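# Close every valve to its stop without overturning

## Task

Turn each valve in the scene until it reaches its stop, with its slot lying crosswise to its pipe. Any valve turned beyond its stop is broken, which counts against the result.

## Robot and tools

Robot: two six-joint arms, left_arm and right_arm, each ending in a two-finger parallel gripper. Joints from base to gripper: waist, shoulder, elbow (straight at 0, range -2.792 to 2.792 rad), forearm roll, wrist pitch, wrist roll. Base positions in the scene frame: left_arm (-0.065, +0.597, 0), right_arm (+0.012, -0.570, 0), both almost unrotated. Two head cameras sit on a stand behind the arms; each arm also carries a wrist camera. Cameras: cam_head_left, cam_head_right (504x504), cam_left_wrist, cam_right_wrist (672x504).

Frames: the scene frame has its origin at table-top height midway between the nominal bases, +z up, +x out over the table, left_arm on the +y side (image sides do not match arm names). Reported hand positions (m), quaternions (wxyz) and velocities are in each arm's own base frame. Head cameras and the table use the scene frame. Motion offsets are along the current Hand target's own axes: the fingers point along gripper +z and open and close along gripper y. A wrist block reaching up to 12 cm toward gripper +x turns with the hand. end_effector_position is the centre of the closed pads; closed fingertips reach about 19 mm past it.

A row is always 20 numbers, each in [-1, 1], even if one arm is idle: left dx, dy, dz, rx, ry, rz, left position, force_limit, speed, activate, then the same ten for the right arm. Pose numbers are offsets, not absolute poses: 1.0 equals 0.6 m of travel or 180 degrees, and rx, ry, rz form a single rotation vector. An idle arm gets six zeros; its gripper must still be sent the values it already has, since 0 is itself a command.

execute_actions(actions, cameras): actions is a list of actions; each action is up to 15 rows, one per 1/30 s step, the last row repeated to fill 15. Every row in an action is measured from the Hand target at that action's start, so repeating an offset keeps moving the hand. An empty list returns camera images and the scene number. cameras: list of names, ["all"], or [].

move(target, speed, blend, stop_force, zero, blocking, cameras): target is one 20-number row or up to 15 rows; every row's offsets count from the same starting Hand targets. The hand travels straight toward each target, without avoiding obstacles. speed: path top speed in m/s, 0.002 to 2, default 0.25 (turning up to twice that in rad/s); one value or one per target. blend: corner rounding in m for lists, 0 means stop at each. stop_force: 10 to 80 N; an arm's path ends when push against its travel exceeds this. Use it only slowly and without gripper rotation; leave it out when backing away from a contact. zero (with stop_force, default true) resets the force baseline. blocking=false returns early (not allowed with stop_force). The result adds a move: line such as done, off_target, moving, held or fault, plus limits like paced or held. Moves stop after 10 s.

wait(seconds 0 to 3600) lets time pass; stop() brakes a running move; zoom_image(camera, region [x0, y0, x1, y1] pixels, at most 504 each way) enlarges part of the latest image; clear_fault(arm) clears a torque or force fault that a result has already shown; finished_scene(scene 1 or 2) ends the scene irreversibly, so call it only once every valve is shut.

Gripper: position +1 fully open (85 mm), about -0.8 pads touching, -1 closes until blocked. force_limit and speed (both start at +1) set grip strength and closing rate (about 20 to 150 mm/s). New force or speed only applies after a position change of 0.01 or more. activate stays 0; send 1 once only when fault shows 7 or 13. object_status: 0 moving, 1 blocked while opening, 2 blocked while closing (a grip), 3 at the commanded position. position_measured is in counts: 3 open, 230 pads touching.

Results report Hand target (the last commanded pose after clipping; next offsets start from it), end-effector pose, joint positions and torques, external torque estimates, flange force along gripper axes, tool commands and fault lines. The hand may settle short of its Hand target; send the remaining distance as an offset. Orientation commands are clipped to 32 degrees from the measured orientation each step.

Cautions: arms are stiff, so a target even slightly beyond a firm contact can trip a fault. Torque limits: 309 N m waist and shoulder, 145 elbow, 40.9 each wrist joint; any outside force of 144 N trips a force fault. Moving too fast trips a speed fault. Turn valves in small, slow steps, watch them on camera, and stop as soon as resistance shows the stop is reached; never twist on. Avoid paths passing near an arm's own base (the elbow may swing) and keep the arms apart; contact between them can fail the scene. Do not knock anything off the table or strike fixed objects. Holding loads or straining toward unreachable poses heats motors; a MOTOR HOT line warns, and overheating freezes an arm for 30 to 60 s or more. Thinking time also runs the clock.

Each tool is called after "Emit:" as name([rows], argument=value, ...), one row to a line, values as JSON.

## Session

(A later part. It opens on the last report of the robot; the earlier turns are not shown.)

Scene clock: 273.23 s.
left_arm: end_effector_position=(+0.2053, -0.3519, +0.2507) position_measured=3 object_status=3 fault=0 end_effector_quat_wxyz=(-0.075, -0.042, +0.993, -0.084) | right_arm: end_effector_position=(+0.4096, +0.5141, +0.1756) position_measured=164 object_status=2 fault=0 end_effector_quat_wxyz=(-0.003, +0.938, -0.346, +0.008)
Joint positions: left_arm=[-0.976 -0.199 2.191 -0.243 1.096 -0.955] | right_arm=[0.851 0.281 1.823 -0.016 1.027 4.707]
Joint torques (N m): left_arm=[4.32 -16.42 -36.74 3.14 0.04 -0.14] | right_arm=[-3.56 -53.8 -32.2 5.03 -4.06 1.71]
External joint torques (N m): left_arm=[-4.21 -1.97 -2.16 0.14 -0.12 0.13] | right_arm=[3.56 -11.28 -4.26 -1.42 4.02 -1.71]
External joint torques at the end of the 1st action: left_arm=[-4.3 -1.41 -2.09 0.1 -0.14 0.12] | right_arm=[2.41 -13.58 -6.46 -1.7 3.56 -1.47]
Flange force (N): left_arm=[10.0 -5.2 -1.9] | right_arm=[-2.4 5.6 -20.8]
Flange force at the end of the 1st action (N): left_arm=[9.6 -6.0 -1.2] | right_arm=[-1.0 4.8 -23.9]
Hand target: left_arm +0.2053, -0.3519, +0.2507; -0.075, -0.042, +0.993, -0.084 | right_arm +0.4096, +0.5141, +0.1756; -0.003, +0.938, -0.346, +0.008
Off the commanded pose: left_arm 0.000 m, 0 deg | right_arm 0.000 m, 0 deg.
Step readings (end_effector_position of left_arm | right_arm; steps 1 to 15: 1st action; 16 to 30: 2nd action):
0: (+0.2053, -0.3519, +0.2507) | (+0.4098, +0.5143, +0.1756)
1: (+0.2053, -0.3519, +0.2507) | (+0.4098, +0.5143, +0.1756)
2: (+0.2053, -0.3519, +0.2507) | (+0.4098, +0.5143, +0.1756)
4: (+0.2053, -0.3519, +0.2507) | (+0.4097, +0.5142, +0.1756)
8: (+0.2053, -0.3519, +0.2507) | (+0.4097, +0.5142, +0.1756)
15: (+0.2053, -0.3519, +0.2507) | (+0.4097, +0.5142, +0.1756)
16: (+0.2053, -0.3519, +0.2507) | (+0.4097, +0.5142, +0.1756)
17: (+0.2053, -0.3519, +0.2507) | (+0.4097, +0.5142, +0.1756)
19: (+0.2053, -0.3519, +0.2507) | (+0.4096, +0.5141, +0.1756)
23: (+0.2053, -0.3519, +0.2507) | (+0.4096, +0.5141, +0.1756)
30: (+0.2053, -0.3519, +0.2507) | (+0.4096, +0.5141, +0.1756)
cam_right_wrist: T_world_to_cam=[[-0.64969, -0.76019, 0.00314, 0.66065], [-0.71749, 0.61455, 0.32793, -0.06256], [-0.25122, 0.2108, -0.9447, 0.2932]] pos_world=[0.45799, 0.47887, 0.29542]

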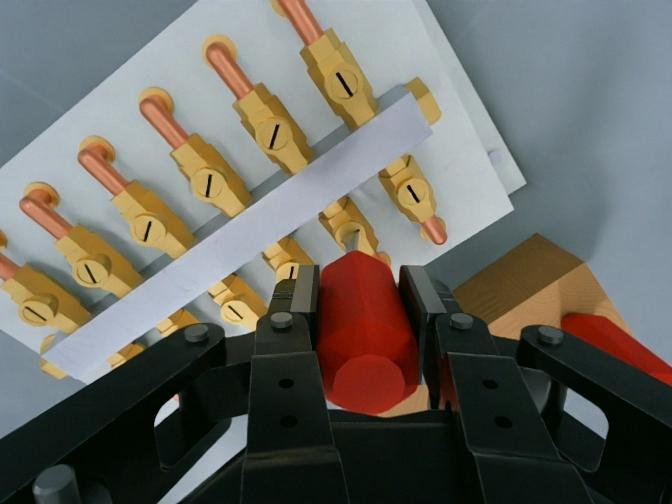

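Emit:
move([
  [0,0,0,0,0,0,1,1,1,0,0,-0.0005,-0.0005,0,0,-0.017,-1,-0.3,-1,0],
  [0,0,0,0,0,0,1,1,1,0,0,-0.0005,-0.02,0,0,-0.017,-1,-0.3,-1,0],
], speed=0.1, cameras=["cam_right_wrist"])

Emit:
zoom_image(camera="cam_right_wrist", region=[325, 205, 375, 255])

Scene clock: 278.33 s.
left_arm: end_effector_position=(+0.2053, -0.3519, +0.2507) position_measured=3 object_status=3 fault=0 end_effector_quat_wxyz=(-0.075, -0.042, +0.993, -0.084) | right_arm: end_effector_position=(+0.4096, +0.5143, +0.1876) position_measured=164 object_status=2 fault=0 end_effector_quat_wxyz=(-0.002, +0.947, -0.320, +0.008)
Joint positions: left_arm=[-0.976 -0.199 2.191 -0.243 1.096 -0.955] | right_arm=[0.852 0.272 1.811 -0.016 1.048 4.653]
Joint torques (N m): left_arm=[4.17 -16.28 -36.53 3.17 0.04 -0.15] | right_arm=[-3.36 -67.69 -36.8 3.59 -0.65 0.24]
External joint torques (N m): left_arm=[-4.09 -1.96 -2.33 0.11 -0.12 0.14] | right_arm=[3.3 2.54 -0.29 0.08 0.6 -0.24]
Flange force (N): left_arm=[9.6 -5.3 -2.1] | right_arm=[-4.6 -4.8 0.7]
Hand target: left_arm +0.2053, -0.3519, +0.2507; -0.075, -0.042, +0.993, -0.084 | right_arm +0.4096, +0.5143, +0.1876; -0.002, +0.947, -0.320, +0.008
Off the commanded pose: left_arm 0.000 m, 0 deg | right_arm 0.000 m, 0 deg.
move: done
cam_right_wrist: T_world_to_cam=[[-0.60811, -0.79384, 0.00389, 0.66088], [-0.74934, 0.57562, 0.32735, -0.03348], [-0.26211, 0.19615, -0.94489, 0.31648]] pos_world=[0.45975, 0.48183, 0.30743]

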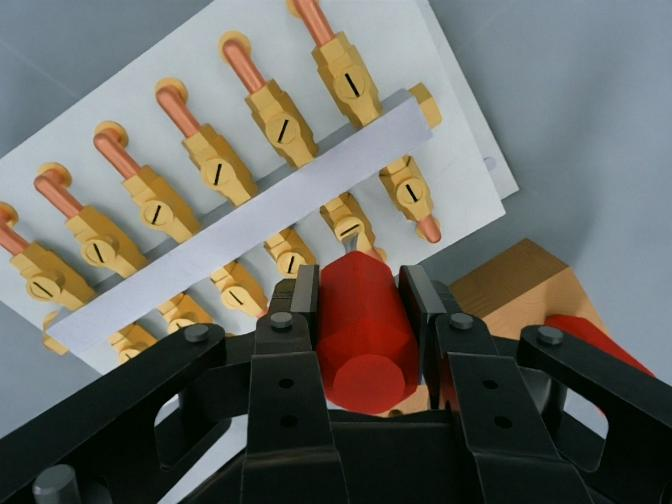

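Scaled by 10.080.

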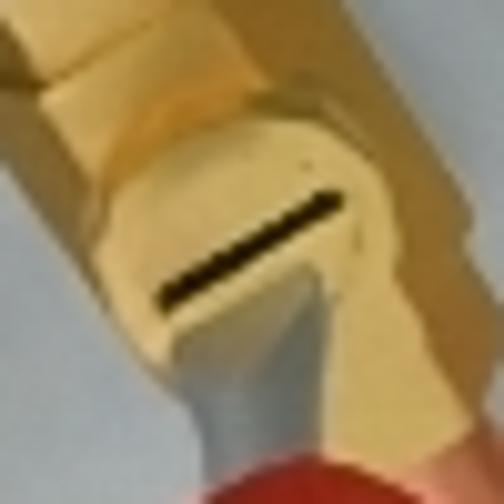

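Emit:
move(target=[0,0,0,0,0,0,1,1,1,0,0,0,0,0,0,0,-0.98,1,-1,0])

Emit:
move(target=[0,0,0,0,0,0,1,1,1,0,-0.0362,-0.0612,0,0,0,-0.263,-0.98,1,-1,0], cameras=["cam_right_wrist"], speed=0.3)

Emit:
zoom_image(camera="cam_right_wrist", region=[325, 205, 375, 255])

Scene clock: 298.63 s.
left_arm: end_effector_position=(+0.2053, -0.3519, +0.2507) position_measured=3 object_status=3 fault=0 end_effector_quat_wxyz=(-0.075, -0.042, +0.993, -0.084) | right_arm: end_effector_position=(+0.4096, +0.5143, +0.1876) position_measured=165 object_status=2 fault=0 end_effector_quat_wxyz=(-0.002, +0.947, -0.320, +0.008)
Joint positions: left_arm=[-0.976 -0.199 2.191 -0.243 1.096 -0.955] | right_arm=[0.852 0.272 1.811 -0.016 1.048 4.653]
Joint torques (N m): left_arm=[4.51 -16.14 -36.6 3.16 0.03 -0.11] | right_arm=[-3.25 -67.49 -36.84 3.56 -0.64 0.26]
External joint torques (N m): left_arm=[-4.49 -1.81 -2.22 0.1 -0.11 0.1] | right_arm=[3.32 2.64 -0.12 0.1 0.6 -0.26]
Flange force (N): left_arm=[10.5 -5.9 -1.6] | right_arm=[-4.6 -4.7 0.9]
Hand target: left_arm +0.2053, -0.3519, +0.2507; -0.075, -0.042, +0.993, -0.084 | right_arm +0.4096, +0.5143, +0.1876; -0.002, +0.947, -0.320, +0.008
Off the commanded pose: left_arm 0.000 m, 0 deg | right_arm 0.000 m, 0 deg.
move: done

Scene clock: 300.47 s.
left_arm: end_effector_position=(+0.2053, -0.3519, +0.2507) position_measured=3 object_status=3 fault=0 end_effector_quat_wxyz=(-0.075, -0.042, +0.993, -0.084) | right_arm: end_effector_position=(+0.4145, +0.5568, +0.1877) position_measured=165 object_status=2 fault=0 end_effector_quat_wxyz=(+0.001, +0.996, +0.087, +0.009)
Joint positions: left_arm=[-0.976 -0.199 2.191 -0.243 1.096 -0.955] | right_arm=[0.887 0.325 1.738 -0.016 1.069 3.862]
Joint torques (N m): left_arm=[4.49 -16.62 -36.68 3.16 0.05 -0.11] | right_arm=[-3.3 -73.48 -37.3 3.65 -0.64 0.19]
External joint torques (N m): left_arm=[-4.44 -1.61 -2.24 0.1 -0.13 0.1] | right_arm=[3.51 2.9 -0.12 0.08 0.54 -0.19]
Flange force (N): left_arm=[10.1 -6.2 -1.5] | right_arm=[0.3 -6.9 1.2]
Hand target: left_arm +0.2053, -0.3519, +0.2507; -0.075, -0.042, +0.993, -0.084 | right_arm +0.4146, +0.5567, +0.1877; +0.001, +0.996, +0.087, +0.009
Off the commanded pose: left_arm 0.000 m, 0 deg | right_arm 0.000 m, 0 deg.
move: done
cam_right_wrist: T_world_to_cam=[[0.17167, -0.985, 0.01749, 0.47825], [-0.93271, -0.15679, 0.32477, 0.43003], [-0.31716, -0.07206, -0.94563, 0.4818]] pos_world=[0.47179, 0.57322, 0.30758]

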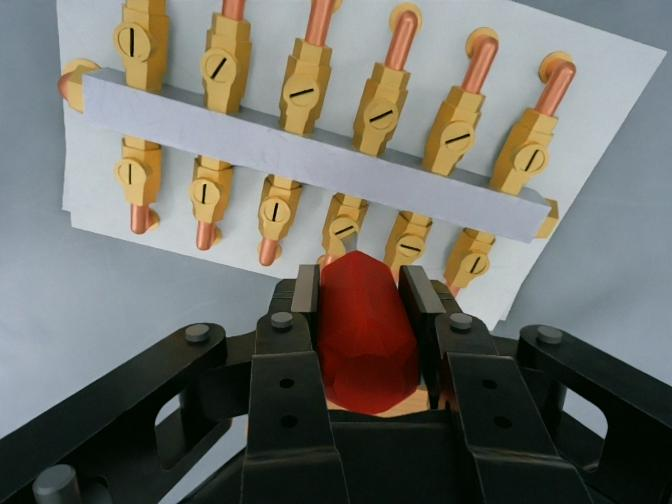

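Scaled by 10.080.

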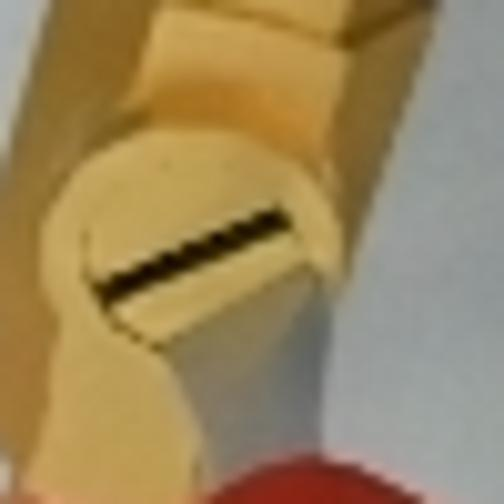

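Emit:
move(target=[0,0,0,0,0,0,1,1,1,0,0,-0.0031,0.01,0,0,0.0128,-0.98,1,-1,0], speed=0.05)

Emit:
move(target=[0,0,0,0,0,0,1,1,1,0,0,0,0.02,0,0,0,-0.98,1,-1,0], cameras=["cam_right_wrist"], speed=0.01, stop_force=12)

Emit:
zoom_image(camera="cam_right_wrist", region=[335, 220, 365, 250])

Scene clock: 310.13 s.
left_arm: end_effector_position=(+0.2053, -0.3519, +0.2507) position_measured=3 object_status=3 fault=0 end_effector_quat_wxyz=(-0.075, -0.042, +0.993, -0.084) | right_arm: end_effector_position=(+0.4144, +0.5586, +0.1817) position_measured=165 object_status=2 fault=0 end_effector_quat_wxyz=(+0.001, +0.998, +0.067, +0.009)
Joint positions: left_arm=[-0.976 -0.199 2.191 -0.243 1.096 -0.955] | right_arm=[0.889 0.331 1.741 -0.016 1.059 3.904]
Joint torques (N m): left_arm=[4.44 -16.36 -36.69 3.17 0.01 -0.12] | right_arm=[-3.03 -73.96 -37.19 3.62 -0.66 0.37]
External joint torques (N m): left_arm=[-4.36 -1.92 -2.19 0.1 -0.1 0.11] | right_arm=[2.89 2.89 -0.07 0.07 0.56 -0.37]
Flange force (N): left_arm=[10.3 -5.5 -1.8] | right_arm=[0.7 -6.0 1.2]
Hand target: left_arm +0.2053, -0.3519, +0.2507; -0.075, -0.042, +0.993, -0.084 | right_arm +0.4144, +0.5585, +0.1817; +0.001, +0.998, +0.067, +0.009
Off the commanded pose: left_arm 0.000 m, 0 deg | right_arm 0.000 m, 0 deg.
move: done

Scene clock: 311.40 s.
left_arm: end_effector_position=(+0.2053, -0.3519, +0.2507) position_measured=3 object_status=3 fault=0 end_effector_quat_wxyz=(-0.075, -0.042, +0.993, -0.084) | right_arm: end_effector_position=(+0.4145, +0.5586, +0.1753) position_measured=165 object_status=2 fault=0 end_effector_quat_wxyz=(+0.001, +0.998, +0.067, +0.009)
Joint positions: left_arm=[-0.976 -0.199 2.191 -0.243 1.096 -0.955] | right_arm=[0.889 0.337 1.747 -0.016 1.048 3.904]
Joint torques (N m): left_arm=[4.42 -16.07 -36.71 3.13 0.05 -0.13] | right_arm=[-3.18 -56.75 -26.64 3.67 -1.53 0.18]
External joint torques (N m): left_arm=[-4.34 -2.2 -2.14 0.13 -0.13 0.12] | right_arm=[2.88 -14.01 -10.24 -0.02 1.44 -0.18]
Flange force (N): left_arm=[10.6 -5.0 -1.9] | right_arm=[-1.2 -4.0 -23.1]
Hand target: left_arm +0.2053, -0.3519, +0.2507; -0.075, -0.042, +0.993, -0.084 | right_arm +0.4145, +0.5586, +0.1753; +0.001, +0.998, +0.067, +0.009 (not the last commanded pose)
Off the commanded pose: left_arm 0.000 m, 0 deg | right_arm 0.006 m, 0 deg.
move: contact (right_arm)
cam_right_wrist: T_world_to_cam=[[0.13187, -0.99113, 0.01656, 0.50043], [-0.93833, -0.11942, 0.32446, 0.41588], [-0.31961, -0.05833, -0.94575, 0.46366]] pos_world=[0.47243, 0.57269, 0.29528]

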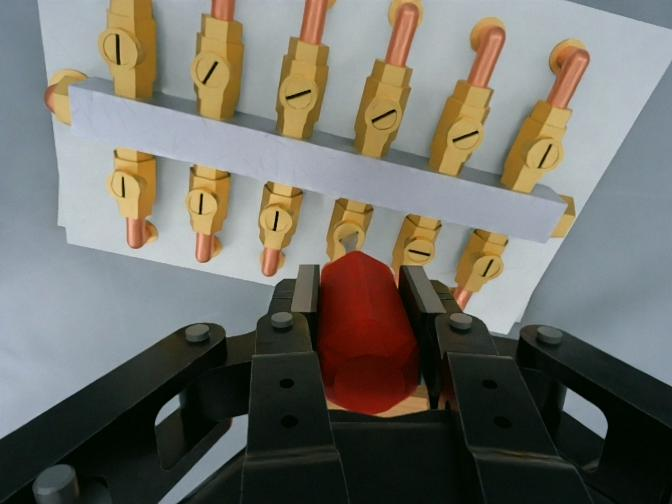

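Scaled by 16.800.

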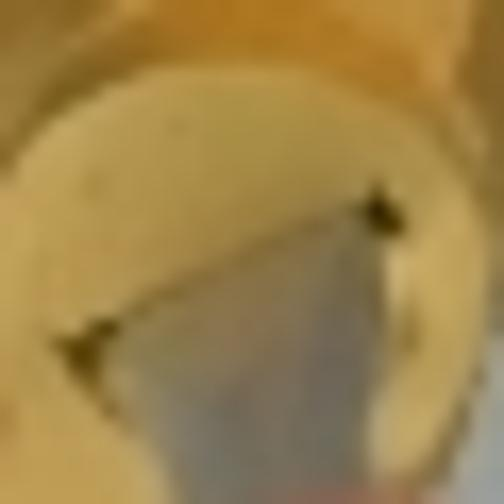

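Emit:
move([
  [0,0,0,0,0,0,1,1,1,0,-0.00025,0.00183,-0.0004,0,0,0.0556,-0.98,1,-1,0],
  [0,0,0,0,0,0,1,1,1,0,-0.0008,0.00358,-0.0004,0,0,0.1111,-0.98,1,-1,0],
  [0,0,0,0,0,0,1,1,1,0,-0.00167,0.00518,-0.0004,0,0,0.1667,-0.98,1,-1,0],
  [0,0,0,0,0,0,1,1,1,0,-0.003,0.00685,-0.0004,0,0,0.2317,-0.98,1,-1,0],
], speed=0.15, blend=[0.001,0.001,0.001,0], cameras=["cam_right_wrist"])

Emit:
zoom_image(camera="cam_right_wrist", region=[325, 205, 375, 255])

Scene clock: 319.03 s.
left_arm: end_effector_position=(+0.2053, -0.3519, +0.2507) position_measured=3 object_status=3 fault=0 end_effector_quat_wxyz=(-0.075, -0.042, +0.993, -0.084) | right_arm: end_effector_position=(+0.4133, +0.5543, +0.1755) position_measured=165 object_status=2 fault=0 end_effector_quat_wxyz=(-0.002, +0.956, -0.293, +0.008)
Joint positions: left_arm=[-0.976 -0.199 2.191 -0.243 1.096 -0.955] | right_arm=[0.886 0.33 1.755 -0.016 1.046 4.629]
Joint torques (N m): left_arm=[4.34 -16.47 -36.74 3.16 0.03 -0.08] | right_arm=[-1.17 -57.76 -33.19 5.13 -4.97 1.07]
External joint torques (N m): left_arm=[-4.35 -1.23 -2.01 0.1 -0.11 0.07] | right_arm=[1.35 -12.55 -3.71 -1.47 4.91 -1.07]
Flange force (N): left_arm=[9.7 -6.3 -1.0] | right_arm=[-0.5 7.3 -22.1]
Hand target: left_arm +0.2053, -0.3519, +0.2507; -0.075, -0.042, +0.993, -0.084 | right_arm +0.4133, +0.5543, +0.1755; -0.002, +0.956, -0.293, +0.008
Off the commanded pose: left_arm 0.000 m, 0 deg | right_arm 0.000 m, 0 deg.
move: done
cam_right_wrist: T_world_to_cam=[[-0.56103, -0.82778, 0.00447, 0.69419], [-0.78151, 0.53144, 0.32683, -0.01191], [-0.27292, 0.17988, -0.94507, 0.31176]] pos_world=[0.46524, 0.52489, 0.29543]

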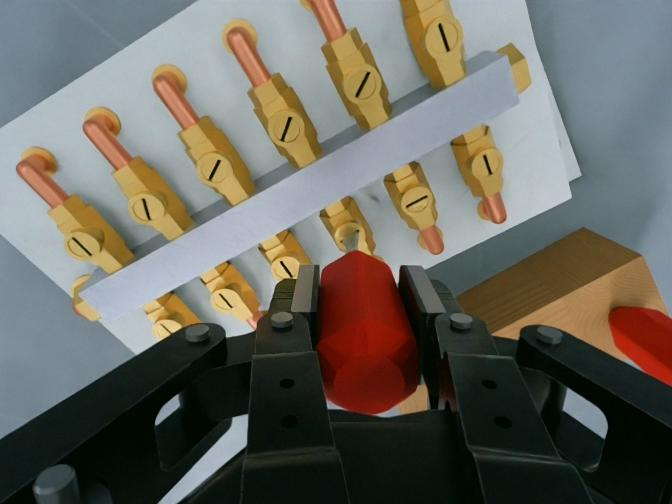

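Scaled by 10.080.

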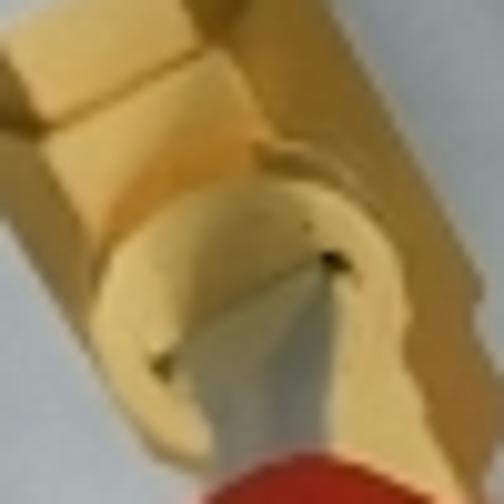

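Emit:
execute_actions([
  [[0,0,0,0,0,0,1,1,1,0,0,0.0006,0,0,0,0.0167,-0.98,1,-1,0]],
  [[0,0,0,0,0,0,1,1,1,0,0,0.0002,0,0,0,0.0056,-0.98,1,-1,0]],
  [[0,0,0,0,0,0,1,1,1,0,0,0.0002,0,0,0,0.0056,-0.98,1,-1,0]],
])

Scene clock: 325.20 s.
left_arm: end_effector_position=(+0.2053, -0.3519, +0.2507) position_measured=3 object_status=3 fault=0 end_effector_quat_wxyz=(-0.075, -0.042, +0.993, -0.084) | right_arm: end_effector_position=(+0.4129, +0.5538, +0.1755) position_measured=165 object_status=2 fault=0 end_effector_quat_wxyz=(-0.003, +0.942, -0.334, +0.008)
Joint positions: left_arm=[-0.976 -0.199 2.191 -0.243 1.096 -0.955] | right_arm=[0.886 0.329 1.756 -0.016 1.045 4.717]
Joint torques (N m): left_arm=[4.33 -16.28 -36.6 3.17 0.02 -0.13] | right_arm=[-2.82 -55.88 -31.92 5.03 -4.98 1.37]
External joint torques (N m): left_arm=[-4.34 -1.57 -2.27 0.1 -0.11 0.12] | right_arm=[2.71 -14.2 -4.9 -1.39 4.94 -1.37]
External joint torques at the end of the 1st action: left_arm=[-4.11 -1.96 -2.14 0.12 -0.07 0.17] | right_arm=[2.42 -14.36 -5.11 -1.41 4.93 -1.06]
External joint torques at the end of the 2nd action: left_arm=[-4.04 -1.94 -2.37 0.1 -0.07 0.11] | right_arm=[3.02 -14.17 -4.68 -1.28 4.96 -1.11]
Flange force (N): left_arm=[9.8 -6.1 -1.6] | right_arm=[-1.4 7.2 -24.6]
Flange force at the end of the 1st action (N): left_arm=[9.7 -5.0 -2.0] | right_arm=[-1.4 7.0 -24.9]
Flange force at the end of the 2nd action (N): left_arm=[9.5 -5.4 -2.3] | right_arm=[-2.2 7.6 -24.4]
Hand target: left_arm +0.2053, -0.3519, +0.2507; -0.075, -0.042, +0.993, -0.084 | right_arm +0.4129, +0.5538, +0.1755; -0.003, +0.942, -0.334, +0.008
Off the commanded pose: left_arm 0.000 m, 0 deg | right_arm 0.000 m, 0 deg.
Step readings (end_effector_position of left_arm | right_arm; steps 1 to 15: 1st action; 16 to 30: 2nd action; 31 to 45: 3rd action):
0: (+0.2053, -0.3519, +0.2507) | (+0.4133, +0.5543, +0.1755)
1: (+0.2053, -0.3519, +0.2507) | (+0.4133, +0.5543, +0.1755)
2: (+0.2053, -0.3519, +0.2507) | (+0.4133, +0.5543, +0.1755)
4: (+0.2053, -0.3519, +0.2507) | (+0.4131, +0.5541, +0.1755)
8: (+0.2053, -0.3519, +0.2507) | (+0.4130, +0.5541, +0.1755)
15: (+0.2053, -0.3519, +0.2507) | (+0.4131, +0.5540, +0.1755)
16: (+0.2053, -0.3519, +0.2507) | (+0.4131, +0.5540, +0.1755)
17: (+0.2053, -0.3519, +0.2507) | (+0.4131, +0.5540, +0.1755)
19: (+0.2053, -0.3519, +0.2507) | (+0.4130, +0.5540, +0.1755)
23: (+0.2053, -0.3519, +0.2507) | (+0.4130, +0.5539, +0.1755)
30: (+0.2053, -0.3519, +0.2507) | (+0.4130, +0.5539, +0.1755)
31: (+0.2053, -0.3519, +0.2507) | (+0.4130, +0.5539, +0.1755)
32: (+0.2053, -0.3519, +0.2507) | (+0.4130, +0.5539, +0.1755)
34: (+0.2053, -0.3519, +0.2507) | (+0.4130, +0.5539, +0.1755)
38: (+0.2053, -0.3519, +0.2507) | (+0.4129, +0.5538, +0.1755)
45: (+0.2053, -0.3519, +0.2507) | (+0.4129, +0.5538, +0.1755)

Emit:
execute_actions([
  [[0,0,0,0,0,0,1,1,1,0,0,0.0002,0,0,0,0.0056,-0.98,1,-1,0]],
])

Emit:
move([
  [0,0,0,0,0,0,1,1,1,0,0,-0.0005,-0.0005,0,0,-0.017,-0.98,1,-1,0],
  [0,0,0,0,0,0,1,1,1,0,0,-0.0005,-0.02,0,0,-0.017,-0.98,1,-1,0],
], speed=0.1, cameras=["cam_right_wrist"])

Emit:
zoom_image(camera="cam_right_wrist", region=[325, 205, 375, 255])

Scene clock: 336.80 s.
left_arm: end_effector_position=(+0.2053, -0.3519, +0.2507) position_measured=3 object_status=3 fault=0 end_effector_quat_wxyz=(-0.075, -0.042, +0.993, -0.084) | right_arm: end_effector_position=(+0.4129, +0.5537, +0.1755) position_measured=165 object_status=2 fault=0 end_effector_quat_wxyz=(-0.003, +0.939, -0.343, +0.008)
Joint positions: left_arm=[-0.976 -0.199 2.191 -0.243 1.096 -0.955] | right_arm=[0.886 0.329 1.756 -0.016 1.045 4.735]
Joint torques (N m): left_arm=[4.34 -16.29 -36.74 3.17 0.05 -0.12] | right_arm=[-3.66 -55.21 -31.77 5.34 -4.96 1.87]
External joint torques (N m): left_arm=[-4.27 -1.91 -2.14 0.1 -0.13 0.11] | right_arm=[3.4 -14.66 -5.06 -1.7 4.92 -1.87]
Flange force (N): left_arm=[10.2 -5.4 -1.7] | right_arm=[-1.5 7.6 -25.1]
Hand target: left_arm +0.2053, -0.3519, +0.2507; -0.075, -0.042, +0.993, -0.084 | right_arm +0.4129, +0.5537, +0.1755; -0.003, +0.939, -0.343, +0.008
Off the commanded pose: left_arm 0.000 m, 0 deg | right_arm 0.000 m, 0 deg.
Step readings (end_effector_position of left_arm | right_arm):
0: (+0.2053, -0.3519, +0.2507) | (+0.4129, +0.5538, +0.1755)
1: (+0.2053, -0.3519, +0.2507) | (+0.4129, +0.5538, +0.1755)
2: (+0.2053, -0.3519, +0.2507) | (+0.4129, +0.5538, +0.1755)
4: (+0.2053, -0.3519, +0.2507) | (+0.4129, +0.5538, +0.1755)
8: (+0.2053, -0.3519, +0.2507) | (+0.4129, +0.5538, +0.1755)
15: (+0.2053, -0.3519, +0.2507) | (+0.4129, +0.5537, +0.1755)

Scene clock: 337.73 s.
left_arm: end_effector_position=(+0.2053, -0.3519, +0.2507) position_measured=3 object_status=3 fault=0 end_effector_quat_wxyz=(-0.075, -0.042, +0.993, -0.084) | right_arm: end_effector_position=(+0.4129, +0.5540, +0.1875) position_measured=165 object_status=2 fault=0 end_effector_quat_wxyz=(-0.002, +0.948, -0.317, +0.008)
Joint positions: left_arm=[-0.976 -0.199 2.191 -0.243 1.096 -0.955] | right_arm=[0.886 0.32 1.745 -0.016 1.066 4.681]
Joint torques (N m): left_arm=[4.25 -16.27 -36.7 3.14 0.04 -0.13] | right_arm=[-3.04 -72.72 -37.18 3.62 -0.59 0.26]
External joint torques (N m): left_arm=[-4.16 -2.09 -2.24 0.14 -0.13 0.12] | right_arm=[3.11 2.77 -0.24 0.09 0.54 -0.26]
Flange force (N): left_arm=[10.0 -5.1 -2.1] | right_arm=[-4.2 -5.0 1.0]
Hand target: left_arm +0.2053, -0.3519, +0.2507; -0.075, -0.042, +0.993, -0.084 | right_arm +0.4128, +0.5540, +0.1875; -0.002, +0.948, -0.317, +0.008
Off the commanded pose: left_arm 0.000 m, 0 deg | right_arm 0.000 m, 0 deg.
move: done
cam_right_wrist: T_world_to_cam=[[-0.60303, -0.79771, 0.00379, 0.6944], [-0.75303, 0.57081, 0.32729, -0.04966], [-0.26325, 0.19451, -0.94492, 0.31083]] pos_world=[0.46317, 0.52181, 0.30733]

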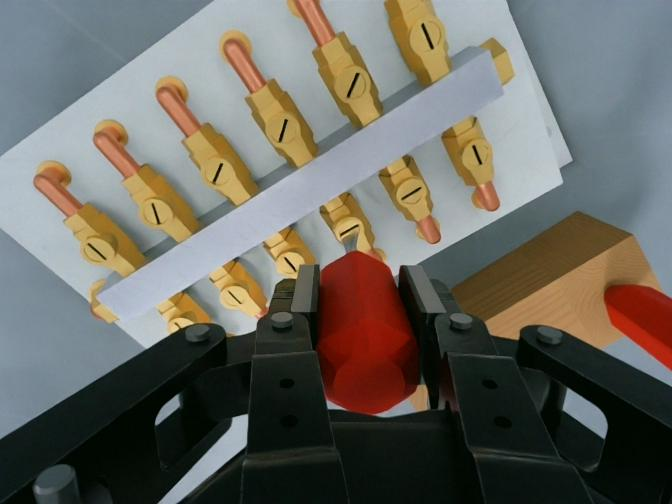

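Scaled by 10.080.

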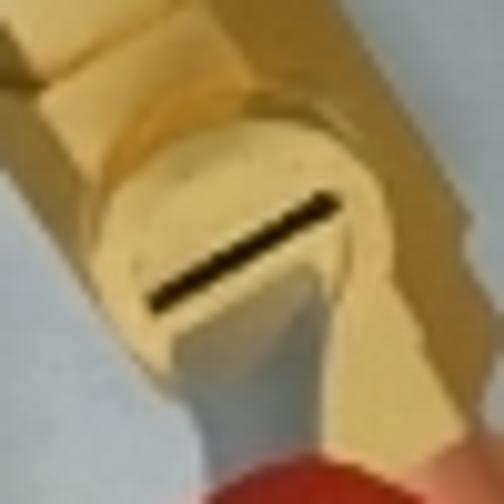

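Emit:
move([
  [0,0,0,0,0,0,1,1,1,0,0,0,-0.0458,0,0,0,-0.98,1,-1,0],
  [0,0,0,0,0,0,1,1,1,0,0.12,-0.0042,-0.0458,0,0,-0.211,-0.98,1,-1,0],
  [0,0,0,0,0,0,1,1,1,0,0.12,-0.0042,-0.0258,0,0,-0.211,-0.98,1,-1,0],
], speed=0.2, blend=[0.005,0.005,0], cameras=["cam_right_wrist"])

Emit:
zoom_image(camera="cam_right_wrist", region=[325, 205, 375, 255])

Scene clock: 343.67 s.
left_arm: end_effector_position=(+0.2053, -0.3519, +0.2507) position_measured=3 object_status=3 fault=0 end_effector_quat_wxyz=(-0.075, -0.042, +0.993, -0.084) | right_arm: end_effector_position=(+0.4716, +0.5127, +0.2041) position_measured=165 object_status=2 fault=0 end_effector_quat_wxyz=(+0.000, +1.000, +0.009, +0.009)
Joint positions: left_arm=[-0.976 -0.199 2.191 -0.243 1.096 -0.955] | right_arm=[0.783 0.315 1.718 -0.014 1.096 3.914]
Joint torques (N m): left_arm=[4.12 -16.31 -36.6 3.16 0.04 -0.09] | right_arm=[-3.2 -72.78 -38.12 3.71 -0.61 0.25]
External joint torques (N m): left_arm=[-4.11 -1.61 -2.19 0.1 -0.13 0.08] | right_arm=[3.33 2.61 0.09 0.09 0.51 -0.26]
Flange force (N): left_arm=[9.5 -5.7 -1.6] | right_arm=[-0.4 -6.1 1.1]
Hand target: left_arm +0.2053, -0.3519, +0.2507; -0.075, -0.042, +0.993, -0.084 | right_arm +0.4716, +0.5127, +0.2041; +0.000, +1.000, +0.009, +0.009
Off the commanded pose: left_arm 0.000 m, 0 deg | right_arm 0.000 m, 0 deg.
move: done
cam_right_wrist: T_world_to_cam=[[0.01549, -0.99977, 0.01451, 0.50653], [-0.94591, -0.00995, 0.32427, 0.40204], [-0.32406, -0.01875, -0.94585, 0.48823]] pos_world=[0.53066, 0.51957, 0.32407]

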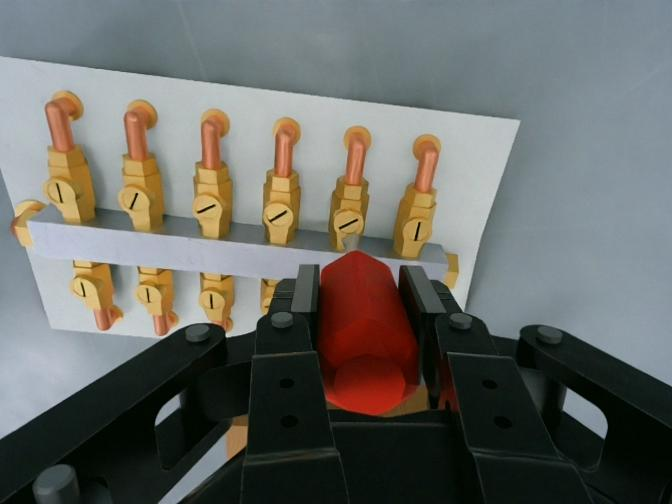

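Scaled by 10.080.

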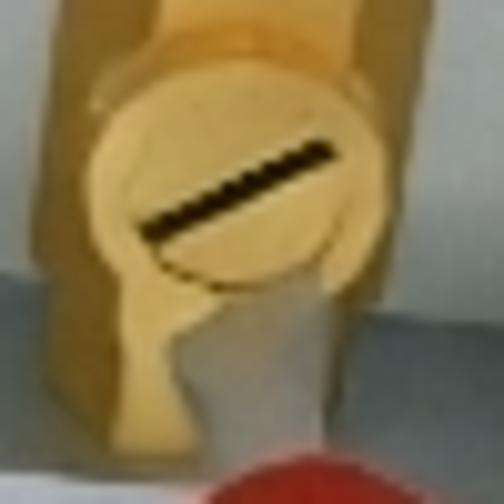

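Emit:
zoom_image(camera="cam_right_wrist", region=[335, 220, 365, 250])

Scaled by 16.800.

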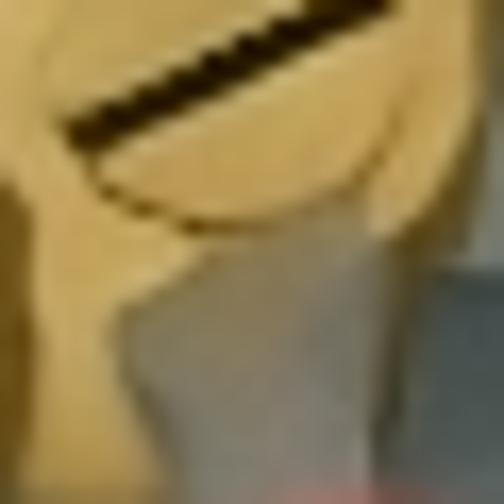

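Emit:
move(target=[0,0,0,0,0,0,1,1,1,0,0.0054,0.0007,0.01,0,0,0.004,-0.98,1,-1,0], cameras=["cam_right_wrist"], speed=0.05)

Emit:
zoom_image(camera="cam_right_wrist", region=[325, 205, 375, 255])

Scene clock: 353.23 s.
left_arm: end_effector_position=(+0.2053, -0.3519, +0.2507) position_measured=3 object_status=3 fault=0 end_effector_quat_wxyz=(-0.075, -0.042, +0.993, -0.084) | right_arm: end_effector_position=(+0.4749, +0.5123, +0.1981) position_measured=165 object_status=2 fault=0 end_effector_quat_wxyz=(+0.000, +1.000, +0.002, +0.009)
Joint positions: left_arm=[-0.976 -0.199 2.191 -0.243 1.096 -0.955] | right_arm=[0.779 0.323 1.72 -0.014 1.087 3.923]
Joint torques (N m): left_arm=[4.52 -16.43 -36.67 3.19 0.05 -0.15] | right_arm=[-3.12 -73.96 -37.88 3.72 -0.68 0.22]
External joint torques (N m): left_arm=[-4.49 -1.62 -2.18 0.07 -0.13 0.14] | right_arm=[2.8 3.42 0.11 0.03 0.58 -0.22]
Flange force (N): left_arm=[10.2 -6.1 -1.4] | right_arm=[0.8 -6.4 1.6]
Hand target: left_arm +0.2053, -0.3519, +0.2507; -0.075, -0.042, +0.993, -0.084 | right_arm +0.4749, +0.5123, +0.1981; +0.000, +1.000, +0.002, +0.009
Off the commanded pose: left_arm 0.000 m, 0 deg | right_arm 0.000 m, 0 deg.
move: done
cam_right_wrist: T_world_to_cam=[[0.0029, -0.99989, 0.01438, 0.51229], [-0.94596, 0.00192, 0.32427, 0.40111], [-0.32426, -0.01454, -0.94586, 0.48158]] pos_world=[0.53411, 0.51847, 0.31807]

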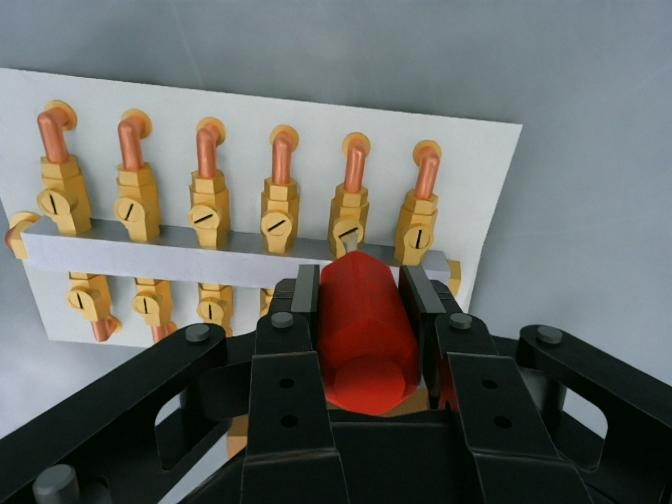

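Scaled by 10.080.

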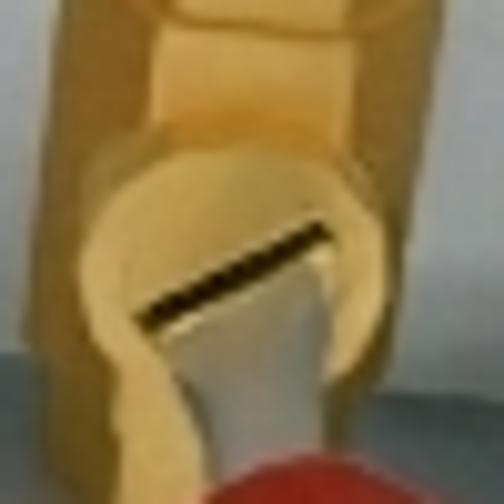

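Emit:
move(target=[0,0,0,0,0,0,1,1,1,0,0.0008,-0.0002,0.0033,0,0,0.004,-0.98,1,-1,0], speed=0.05)

Emit:
move(target=[0,0,0,0,0,0,1,1,1,0,0,0,0.02,0,0,0,-0.98,1,-1,0], cameras=["cam_right_wrist"], speed=0.01, stop_force=12)

Emit:
zoom_image(camera="cam_right_wrist", region=[335, 220, 365, 250])

Scene clock: 358.70 s.
left_arm: end_effector_position=(+0.2053, -0.3519, +0.2507) position_measured=3 object_status=3 fault=0 end_effector_quat_wxyz=(-0.075, -0.042, +0.993, -0.084) | right_arm: end_effector_position=(+0.4754, +0.5124, +0.1961) position_measured=165 object_status=2 fault=0 end_effector_quat_wxyz=(+0.000, +1.000, -0.004, +0.009)
Joint positions: left_arm=[-0.976 -0.199 2.191 -0.243 1.096 -0.955] | right_arm=[0.779 0.325 1.721 -0.014 1.084 3.935]
Joint torques (N m): left_arm=[4.51 -16.03 -36.6 3.18 0.07 -0.16] | right_arm=[-3.29 -73.84 -37.73 3.66 -0.66 0.26]
External joint torques (N m): left_arm=[-4.48 -2.05 -2.33 0.09 -0.15 0.15] | right_arm=[3.45 2.44 -0.09 0.11 0.57 -0.26]
Flange force (N): left_arm=[10.6 -5.7 -1.9] | right_arm=[-0.5 -6.3 0.7]
Hand target: left_arm +0.2053, -0.3519, +0.2507; -0.075, -0.042, +0.993, -0.084 | right_arm +0.4755, +0.5124, +0.1961; +0.000, +1.000, -0.004, +0.009
Off the commanded pose: left_arm 0.000 m, 0 deg | right_arm 0.000 m, 0 deg.
move: done

Scene clock: 359.87 s.
left_arm: end_effector_position=(+0.2053, -0.3519, +0.2507) position_measured=3 object_status=3 fault=0 end_effector_quat_wxyz=(-0.075, -0.042, +0.993, -0.084) | right_arm: end_effector_position=(+0.4756, +0.5125, +0.1906) position_measured=165 object_status=2 fault=0 end_effector_quat_wxyz=(+0.000, +1.000, -0.004, +0.009)
Joint positions: left_arm=[-0.976 -0.199 2.191 -0.243 1.096 -0.955] | right_arm=[0.779 0.329 1.726 -0.014 1.074 3.935]
Joint torques (N m): left_arm=[4.31 -16.34 -36.65 3.17 0.03 -0.09] | right_arm=[-3.83 -59.16 -30.15 3.44 -2.4 0.27]
External joint torques (N m): left_arm=[-4.28 -1.7 -2.22 0.1 -0.11 0.07] | right_arm=[3.48 -12.08 -7.56 0.3 2.3 -0.27]
Flange force (N): left_arm=[10.0 -5.8 -1.7] | right_arm=[-3.4 -2.7 -20.4]
Hand target: left_arm +0.2053, -0.3519, +0.2507; -0.075, -0.042, +0.993, -0.084 | right_arm +0.4756, +0.5125, +0.1906; +0.000, +1.000, -0.004, +0.009 (not the last commanded pose)
Off the commanded pose: left_arm 0.000 m, 0 deg | right_arm 0.006 m, 0 deg.
move: contact (right_arm)
cam_right_wrist: T_world_to_cam=[[-0.00965, -0.99986, 0.01403, 0.5186], [-0.94592, 0.01368, 0.3241, 0.3981], [-0.32424, -0.01014, -0.94592, 0.47241]] pos_world=[0.53476, 0.51787, 0.31057]

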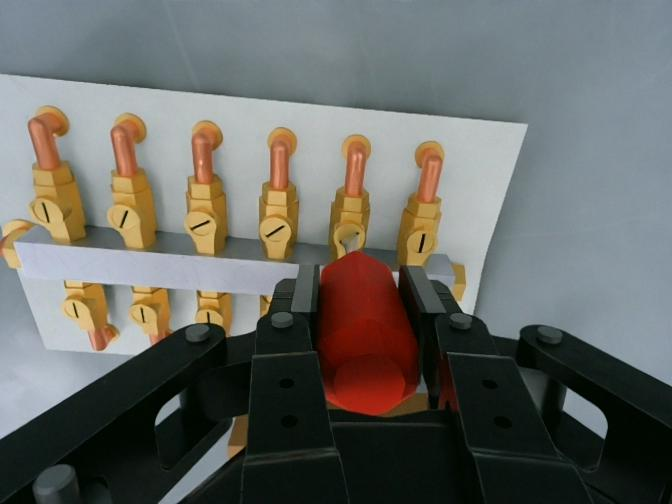

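Scaled by 16.800.

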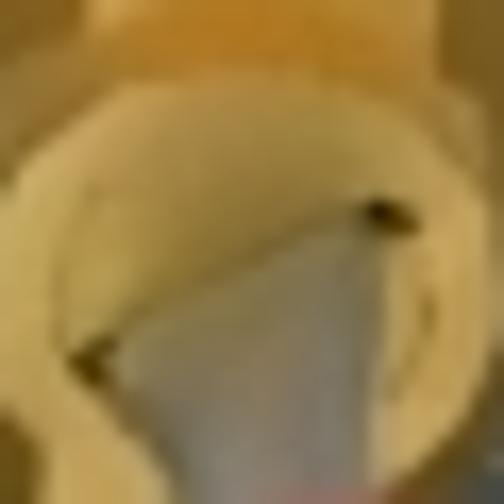

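Emit:
move([
  [0,0,0,0,0,0,1,1,1,0,-0.00025,0.00183,-0.0004,0,0,0.0556,-0.98,1,-1,0],
  [0,0,0,0,0,0,1,1,1,0,-0.0008,0.00358,-0.0004,0,0,0.1111,-0.98,1,-1,0],
  [0,0,0,0,0,0,1,1,1,0,-0.00167,0.00518,-0.0004,0,0,0.1667,-0.98,1,-1,0],
  [0,0,0,0,0,0,1,1,1,0,-0.0024,0.0062,-0.0004,0,0,0.2056,-0.98,1,-1,0],
], speed=0.15, blend=[0.001,0.001,0.001,0])

Emit:
execute_actions([
  [[0,0,0,0,0,0,1,1,1,0,0,0.0002,0,0,0,0.0056,-0.98,1,-1,0]],
  [[0,0,0,0,0,0,1,1,1,0,0,0.0002,0,0,0,0.0056,-0.98,1,-1,0]],
], cameras=["cam_right_wrist"])

Emit:
zoom_image(camera="cam_right_wrist", region=[325, 205, 375, 255])

Scene clock: 367.30 s.
left_arm: end_effector_position=(+0.2053, -0.3519, +0.2507) position_measured=3 object_status=3 fault=0 end_effector_quat_wxyz=(-0.075, -0.042, +0.993, -0.084) | right_arm: end_effector_position=(+0.4742, +0.5087, +0.1908) position_measured=165 object_status=2 fault=0 end_effector_quat_wxyz=(-0.003, +0.947, -0.321, +0.008)
Joint positions: left_arm=[-0.976 -0.199 2.191 -0.243 1.096 -0.955] | right_arm=[0.776 0.323 1.734 -0.014 1.072 4.579]
Joint torques (N m): left_arm=[4.46 -16.07 -36.71 3.18 0.02 -0.11] | right_arm=[-3.08 -54.04 -33.49 4.74 -6.42 1.27]
External joint torques (N m): left_arm=[-4.46 -1.79 -2.14 0.08 -0.11 0.1] | right_arm=[3.1 -16.48 -3.95 -1.03 6.37 -1.27]
Flange force (N): left_arm=[10.5 -5.8 -1.5] | right_arm=[-3.4 11.4 -27.5]
Hand target: left_arm +0.2053, -0.3519, +0.2507; -0.075, -0.042, +0.993, -0.084 | right_arm +0.4741, +0.5088, +0.1908; -0.003, +0.947, -0.321, +0.008
Off the commanded pose: left_arm 0.000 m, 0 deg | right_arm 0.000 m, 0 deg.
move: done

Scene clock: 368.50 s.
left_arm: end_effector_position=(+0.2053, -0.3519, +0.2507) position_measured=3 object_status=3 fault=0 end_effector_quat_wxyz=(-0.075, -0.042, +0.993, -0.084) | right_arm: end_effector_position=(+0.4740, +0.5086, +0.1908) position_measured=165 object_status=2 fault=0 end_effector_quat_wxyz=(-0.003, +0.941, -0.338, +0.008)
Joint positions: left_arm=[-0.976 -0.199 2.191 -0.243 1.096 -0.955] | right_arm=[0.776 0.323 1.734 -0.014 1.072 4.614]
Joint torques (N m): left_arm=[4.39 -16.34 -36.68 3.14 0.03 -0.14] | right_arm=[-3.19 -53.05 -32.49 5.01 -6.41 1.51]
External joint torques (N m): left_arm=[-4.28 -2.16 -2.14 0.11 -0.1 0.13] | right_arm=[3.08 -17.27 -5.1 -1.29 6.34 -1.51]
External joint torques at the end of the 1st action: left_arm=[-4.13 -1.71 -2.18 0.1 -0.14 0.1] | right_arm=[3.17 -17.62 -4.71 -1.15 6.46 -1.19]
Flange force (N): left_arm=[10.4 -5.0 -2.0] | right_arm=[-2.6 10.4 -29.2]
Flange force at the end of the 1st action (N): left_arm=[9.6 -5.6 -1.6] | right_arm=[-3.3 11.6 -29.3]
Hand target: left_arm +0.2053, -0.3519, +0.2507; -0.075, -0.042, +0.993, -0.084 | right_arm +0.4740, +0.5086, +0.1908; -0.003, +0.941, -0.338, +0.008
Off the commanded pose: left_arm 0.000 m, 0 deg | right_arm 0.000 m, 0 deg.
Step readings (end_effector_position of left_arm | right_arm; steps 1 to 15: 1st action; 16 to 30: 2nd action):
0: (+0.2053, -0.3519, +0.2507) | (+0.4742, +0.5087, +0.1908)
1: (+0.2053, -0.3519, +0.2507) | (+0.4742, +0.5087, +0.1908)
2: (+0.2053, -0.3519, +0.2507) | (+0.4741, +0.5087, +0.1908)
4: (+0.2053, -0.3519, +0.2507) | (+0.4741, +0.5087, +0.1908)
8: (+0.2053, -0.3519, +0.2507) | (+0.4741, +0.5087, +0.1908)
15: (+0.2053, -0.3519, +0.2507) | (+0.4740, +0.5087, +0.1908)
16: (+0.2053, -0.3519, +0.2507) | (+0.4740, +0.5087, +0.1908)
17: (+0.2053, -0.3519, +0.2507) | (+0.4740, +0.5086, +0.1908)
19: (+0.2053, -0.3519, +0.2507) | (+0.4740, +0.5086, +0.1908)
23: (+0.2053, -0.3519, +0.2507) | (+0.4740, +0.5086, +0.1908)
30: (+0.2053, -0.3519, +0.2507) | (+0.4740, +0.5086, +0.1908)
cam_right_wrist: T_world_to_cam=[[-0.63696, -0.77089, 0.00289, 0.69763], [-0.72774, 0.60254, 0.32764, -0.00696], [-0.25431, 0.20659, -0.9448, 0.32849]] pos_world=[0.52284, 0.47412, 0.31062]

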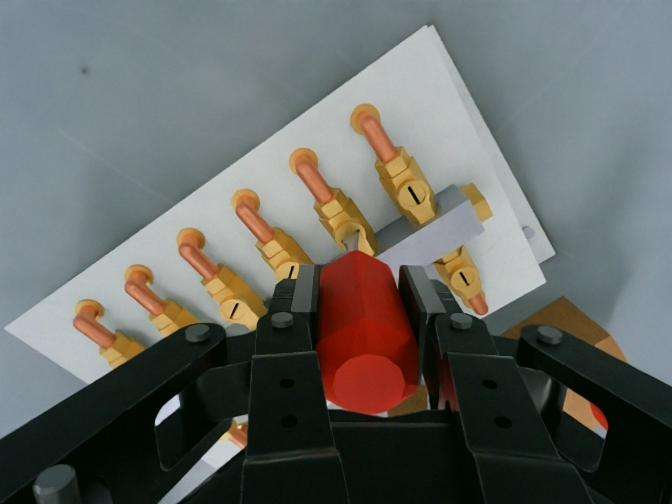

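Scaled by 10.080.

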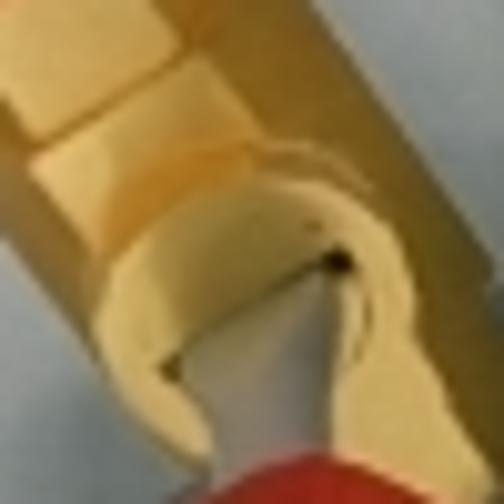

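Emit:
execute_actions([
  [[0,0,0,0,0,0,1,1,1,0,0,0.0002,0,0,0,0.0056,-0.98,1,-1,0]],
])

Emit:
move([
  [0,0,0,0,0,0,1,1,1,0,0,-0.0005,-0.0005,0,0,-0.017,-0.98,1,-1,0],
  [0,0,0,0,0,0,1,1,1,0,0,-0.0005,-0.0203,0,0,-0.017,-0.98,1,-1,0],
  [0,0,0,0,0,0,1,1,1,0,-0.0383,-0.0587,-0.0203,0,0,-0.258,-0.98,1,-1,0],
], speed=[0.05,0.1,0.3], blend=[0,0.002,0], cameras=["cam_right_wrist"])

Emit:
zoom_image(camera="cam_right_wrist", region=[325, 205, 375, 255])

Scene clock: 378.83 s.
left_arm: end_effector_position=(+0.2053, -0.3519, +0.2507) position_measured=3 object_status=3 fault=0 end_effector_quat_wxyz=(-0.075, -0.042, +0.993, -0.084) | right_arm: end_effector_position=(+0.4739, +0.5085, +0.1908) position_measured=165 object_status=2 fault=0 end_effector_quat_wxyz=(-0.003, +0.938, -0.346, +0.008)
Joint positions: left_arm=[-0.976 -0.199 2.191 -0.243 1.096 -0.955] | right_arm=[0.776 0.323 1.734 -0.014 1.072 4.631]
Joint torques (N m): left_arm=[4.42 -16.21 -36.59 3.17 0.02 -0.13] | right_arm=[-3.83 -52.5 -32.47 5.37 -6.4 1.97]
External joint torques (N m): left_arm=[-4.42 -1.71 -2.29 0.1 -0.1 0.11] | right_arm=[3.95 -17.78 -5.06 -1.64 6.34 -1.97]
Flange force (N): left_arm=[10.2 -6.0 -1.7] | right_arm=[-3.0 11.2 -29.5]
Hand target: left_arm +0.2053, -0.3519, +0.2507; -0.075, -0.042, +0.993, -0.084 | right_arm +0.4739, +0.5085, +0.1908; -0.003, +0.938, -0.346, +0.008
Off the commanded pose: left_arm 0.000 m, 0 deg | right_arm 0.000 m, 0 deg.
Step readings (end_effector_position of left_arm | right_arm):
0: (+0.2053, -0.3519, +0.2507) | (+0.4740, +0.5086, +0.1908)
1: (+0.2053, -0.3519, +0.2507) | (+0.4740, +0.5086, +0.1908)
2: (+0.2053, -0.3519, +0.2507) | (+0.4740, +0.5085, +0.1908)
4: (+0.2053, -0.3519, +0.2507) | (+0.4739, +0.5085, +0.1908)
8: (+0.2053, -0.3519, +0.2507) | (+0.4739, +0.5085, +0.1908)
15: (+0.2053, -0.3519, +0.2507) | (+0.4739, +0.5085, +0.1908)

Scene clock: 381.37 s.
left_arm: end_effector_position=(+0.2053, -0.3519, +0.2507) position_measured=3 object_status=3 fault=0 end_effector_quat_wxyz=(-0.075, -0.042, +0.993, -0.084) | right_arm: end_effector_position=(+0.4790, +0.5502, +0.2030) position_measured=165 object_status=2 fault=0 end_effector_quat_wxyz=(+0.001, +0.999, +0.052, +0.009)
Joint positions: left_arm=[-0.976 -0.199 2.191 -0.243 1.096 -0.955] | right_arm=[0.812 0.364 1.651 -0.015 1.114 3.856]
Joint torques (N m): left_arm=[4.49 -16.23 -36.48 3.16 0.03 -0.11] | right_arm=[-3.2 -78.63 -38.29 3.8 -0.69 0.23]
External joint torques (N m): left_arm=[-4.45 -1.87 -2.43 0.11 -0.12 0.1] | right_arm=[3.7 3.12 -0.15 0.05 0.58 -0.23]
Flange force (N): left_arm=[10.4 -6.1 -2.0] | right_arm=[0.7 -7.2 1.0]
Hand target: left_arm +0.2053, -0.3519, +0.2507; -0.075, -0.042, +0.993, -0.084 | right_arm +0.4791, +0.5502, +0.2030; +0.001, +0.999, +0.052, +0.009
Off the commanded pose: left_arm 0.000 m, 0 deg | right_arm 0.000 m, 0 deg.
move: done
cam_right_wrist: T_world_to_cam=[[0.10204, -0.99465, 0.01603, 0.49938], [-0.94156, -0.09137, 0.32423, 0.45248], [-0.32103, -0.04818, -0.94584, 0.50504]] pos_world=[0.53721, 0.56238, 0.32297]

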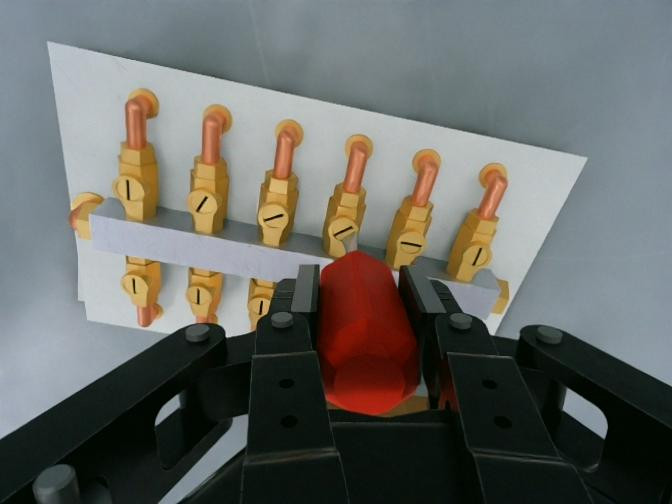

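Scaled by 10.080.

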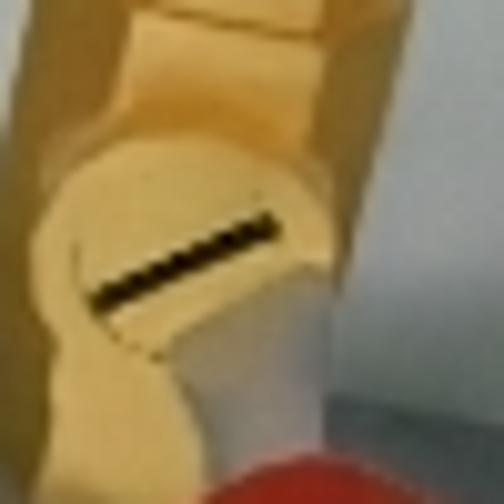

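Emit:
move(target=[0,0,0,0,0,0,1,1,1,0,-0.0005,-0.0037,0.0117,0,0,0.0167,-0.98,1,-1,0], speed=0.05)

Emit:
move(target=[0,0,0,0,0,0,1,1,1,0,0,0,0.02,0,0,0,-0.98,1,-1,0], cameras=["cam_right_wrist"], speed=0.01, stop_force=12)

Emit:
zoom_image(camera="cam_right_wrist", region=[335, 220, 365, 250])

Scene clock: 387.00 s.
left_arm: end_effector_position=(+0.2053, -0.3519, +0.2507) position_measured=3 object_status=3 fault=0 end_effector_quat_wxyz=(-0.075, -0.042, +0.993, -0.084) | right_arm: end_effector_position=(+0.4786, +0.5524, +0.1960) position_measured=165 object_status=2 fault=0 end_effector_quat_wxyz=(+0.000, +1.000, +0.026, +0.009)
Joint positions: left_arm=[-0.976 -0.199 2.191 -0.243 1.096 -0.955] | right_arm=[0.815 0.371 1.655 -0.014 1.104 3.911]
Joint torques (N m): left_arm=[4.3 -16.01 -36.49 3.19 0.04 -0.12] | right_arm=[-3.18 -78.85 -38.22 3.73 -0.71 0.2]
External joint torques (N m): left_arm=[-4.24 -2.21 -2.42 0.08 -0.12 0.11] | right_arm=[2.94 3.35 0.19 0.05 0.62 -0.2]
Flange force (N): left_arm=[10.3 -5.3 -2.4] | right_arm=[0.7 -6.3 1.5]
Hand target: left_arm +0.2053, -0.3519, +0.2507; -0.075, -0.042, +0.993, -0.084 | right_arm +0.4787, +0.5524, +0.1960; +0.000, +1.000, +0.026, +0.009
Off the commanded pose: left_arm 0.000 m, 0 deg | right_arm 0.000 m, 0 deg.
move: done

Scene clock: 388.13 s.
left_arm: end_effector_position=(+0.2053, -0.3519, +0.2507) position_measured=3 object_status=3 fault=0 end_effector_quat_wxyz=(-0.075, -0.042, +0.993, -0.084) | right_arm: end_effector_position=(+0.4788, +0.5525, +0.1908) position_measured=165 object_status=2 fault=0 end_effector_quat_wxyz=(+0.000, +1.000, +0.026, +0.009)
Joint positions: left_arm=[-0.976 -0.199 2.191 -0.243 1.096 -0.955] | right_arm=[0.815 0.375 1.66 -0.015 1.095 3.912]
Joint torques (N m): left_arm=[4.31 -16.69 -36.62 3.16 0.04 -0.15] | right_arm=[-3.12 -64.26 -29.48 3.93 -1.54 0.32]
External joint torques (N m): left_arm=[-4.23 -1.54 -2.17 0.1 -0.11 0.14] | right_arm=[3.39 -11.96 -8.56 -0.13 1.44 -0.32]
Flange force (N): left_arm=[9.6 -5.8 -1.5] | right_arm=[-1.5 -4.2 -19.2]
Hand target: left_arm +0.2053, -0.3519, +0.2507; -0.075, -0.042, +0.993, -0.084 | right_arm +0.4788, +0.5525, +0.1908; +0.000, +1.000, +0.026, +0.009 (not the last commanded pose)
Off the commanded pose: left_arm 0.000 m, 0 deg | right_arm 0.007 m, 0 deg.
move: contact (right_arm)
cam_right_wrist: T_world_to_cam=[[0.04978, -0.99865, 0.01493, 0.52931], [-0.94514, -0.04227, 0.32393, 0.43107], [-0.32286, -0.03024, -0.94596, 0.48449]] pos_world=[0.5375, 0.56147, 0.31077]

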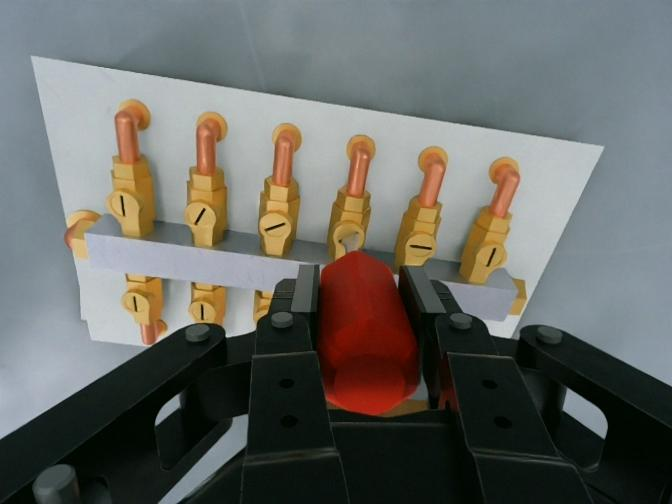

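Scaled by 16.800.

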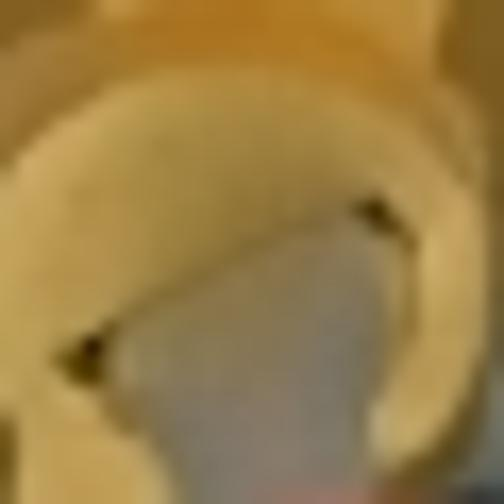

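Emit:
move([
  [0,0,0,0,0,0,1,1,1,0,-0.00025,0.0019,-0.0004,0,0,0.0556,-0.98,1,-1,0],
  [0,0,0,0,0,0,1,1,1,0,-0.0008,0.0038,-0.0004,0,0,0.1111,-0.98,1,-1,0],
  [0,0,0,0,0,0,1,1,1,0,-0.00167,0.0055,-0.0004,0,0,0.1667,-0.98,1,-1,0],
  [0,0,0,0,0,0,1,1,1,0,-0.003,0.0072,-0.0004,0,0,0.2278,-0.98,1,-1,0],
], speed=0.15, blend=[0.001,0.001,0.001,0])

Emit:
execute_actions([
  [[0,0,0,0,0,0,1,1,1,0,0,0.0002,0,0,0,0.0056,-0.98,1,-1,0]],
  [[0,0,0,0,0,0,1,1,1,0,0,0.0002,0,0,0,0.0056,-0.98,1,-1,0]],
])

Scene clock: 396.63 s.
left_arm: end_effector_position=(+0.2053, -0.3519, +0.2507) position_measured=3 object_status=3 fault=0 end_effector_quat_wxyz=(-0.075, -0.042, +0.993, -0.084) | right_arm: end_effector_position=(+0.4772, +0.5480, +0.1910) position_measured=165 object_status=2 fault=0 end_effector_quat_wxyz=(-0.003, +0.945, -0.326, +0.008)
Joint positions: left_arm=[-0.976 -0.199 2.191 -0.243 1.096 -0.955] | right_arm=[0.812 0.369 1.669 -0.015 1.092 4.625]
Joint torques (N m): left_arm=[4.44 -16.39 -36.58 3.16 0.08 -0.17] | right_arm=[-3.25 -61.71 -33.69 4.41 -5.04 0.88]
External joint torques (N m): left_arm=[-4.37 -1.92 -2.34 0.11 -0.16 0.16] | right_arm=[3.51 -13.47 -4.33 -0.63 4.97 -0.88]
Flange force (N): left_arm=[10.2 -5.7 -1.9] | right_arm=[-3.7 6.6 -22.4]
Hand target: left_arm +0.2053, -0.3519, +0.2507; -0.075, -0.042, +0.993, -0.084 | right_arm +0.4772, +0.5480, +0.1910; -0.003, +0.945, -0.326, +0.008
Off the commanded pose: left_arm 0.000 m, 0 deg | right_arm 0.000 m, 0 deg.
move: done

Scene clock: 397.83 s.
left_arm: end_effector_position=(+0.2053, -0.3519, +0.2507) position_measured=3 object_status=3 fault=0 end_effector_quat_wxyz=(-0.075, -0.042, +0.993, -0.084) | right_arm: end_effector_position=(+0.4770, +0.5479, +0.1910) position_measured=165 object_status=2 fault=0 end_effector_quat_wxyz=(-0.003, +0.939, -0.343, +0.008)
Joint positions: left_arm=[-0.976 -0.199 2.191 -0.243 1.096 -0.955] | right_arm=[0.812 0.368 1.67 -0.015 1.092 4.66]
Joint torques (N m): left_arm=[4.46 -16.17 -36.61 3.13 0.07 -0.12] | right_arm=[-3.54 -60.73 -33.03 5.01 -4.91 1.69]
External joint torques (N m): left_arm=[-4.4 -2.02 -2.26 0.13 -0.15 0.11] | right_arm=[3.6 -14.03 -4.73 -1.26 4.85 -1.69]
External joint torques at the end of the 1st action: left_arm=[-4.52 -1.98 -2.35 0.14 -0.12 0.13] | right_arm=[2.92 -14.75 -5 -0.99 4.89 -1.22]
Flange force (N): left_arm=[10.5 -5.6 -1.8] | right_arm=[-2.5 6.8 -23.0]
Flange force at the end of the 1st action (N): left_arm=[10.6 -5.8 -1.9] | right_arm=[-2.2 7.3 -23.8]
Hand target: left_arm +0.2053, -0.3519, +0.2507; -0.075, -0.042, +0.993, -0.084 | right_arm +0.4770, +0.5479, +0.1910; -0.003, +0.939, -0.343, +0.008
Off the commanded pose: left_arm 0.000 m, 0 deg | right_arm 0.000 m, 0 deg.
Step readings (end_effector_position of left_arm | right_arm; steps 1 to 15: 1st action; 16 to 30: 2nd action):
0: (+0.2053, -0.3519, +0.2507) | (+0.4772, +0.5480, +0.1910)
1: (+0.2053, -0.3519, +0.2507) | (+0.4772, +0.5480, +0.1910)
2: (+0.2053, -0.3519, +0.2507) | (+0.4772, +0.5480, +0.1910)
4: (+0.2053, -0.3519, +0.2507) | (+0.4772, +0.5479, +0.1910)
8: (+0.2053, -0.3519, +0.2507) | (+0.4771, +0.5480, +0.1910)
15: (+0.2053, -0.3519, +0.2507) | (+0.4771, +0.5480, +0.1910)
16: (+0.2053, -0.3519, +0.2507) | (+0.4771, +0.5480, +0.1910)
17: (+0.2053, -0.3519, +0.2507) | (+0.4771, +0.5479, +0.1910)
19: (+0.2053, -0.3519, +0.2507) | (+0.4770, +0.5479, +0.1910)
23: (+0.2053, -0.3519, +0.2507) | (+0.4770, +0.5479, +0.1910)
30: (+0.2053, -0.3519, +0.2507) | (+0.4770, +0.5479, +0.1910)


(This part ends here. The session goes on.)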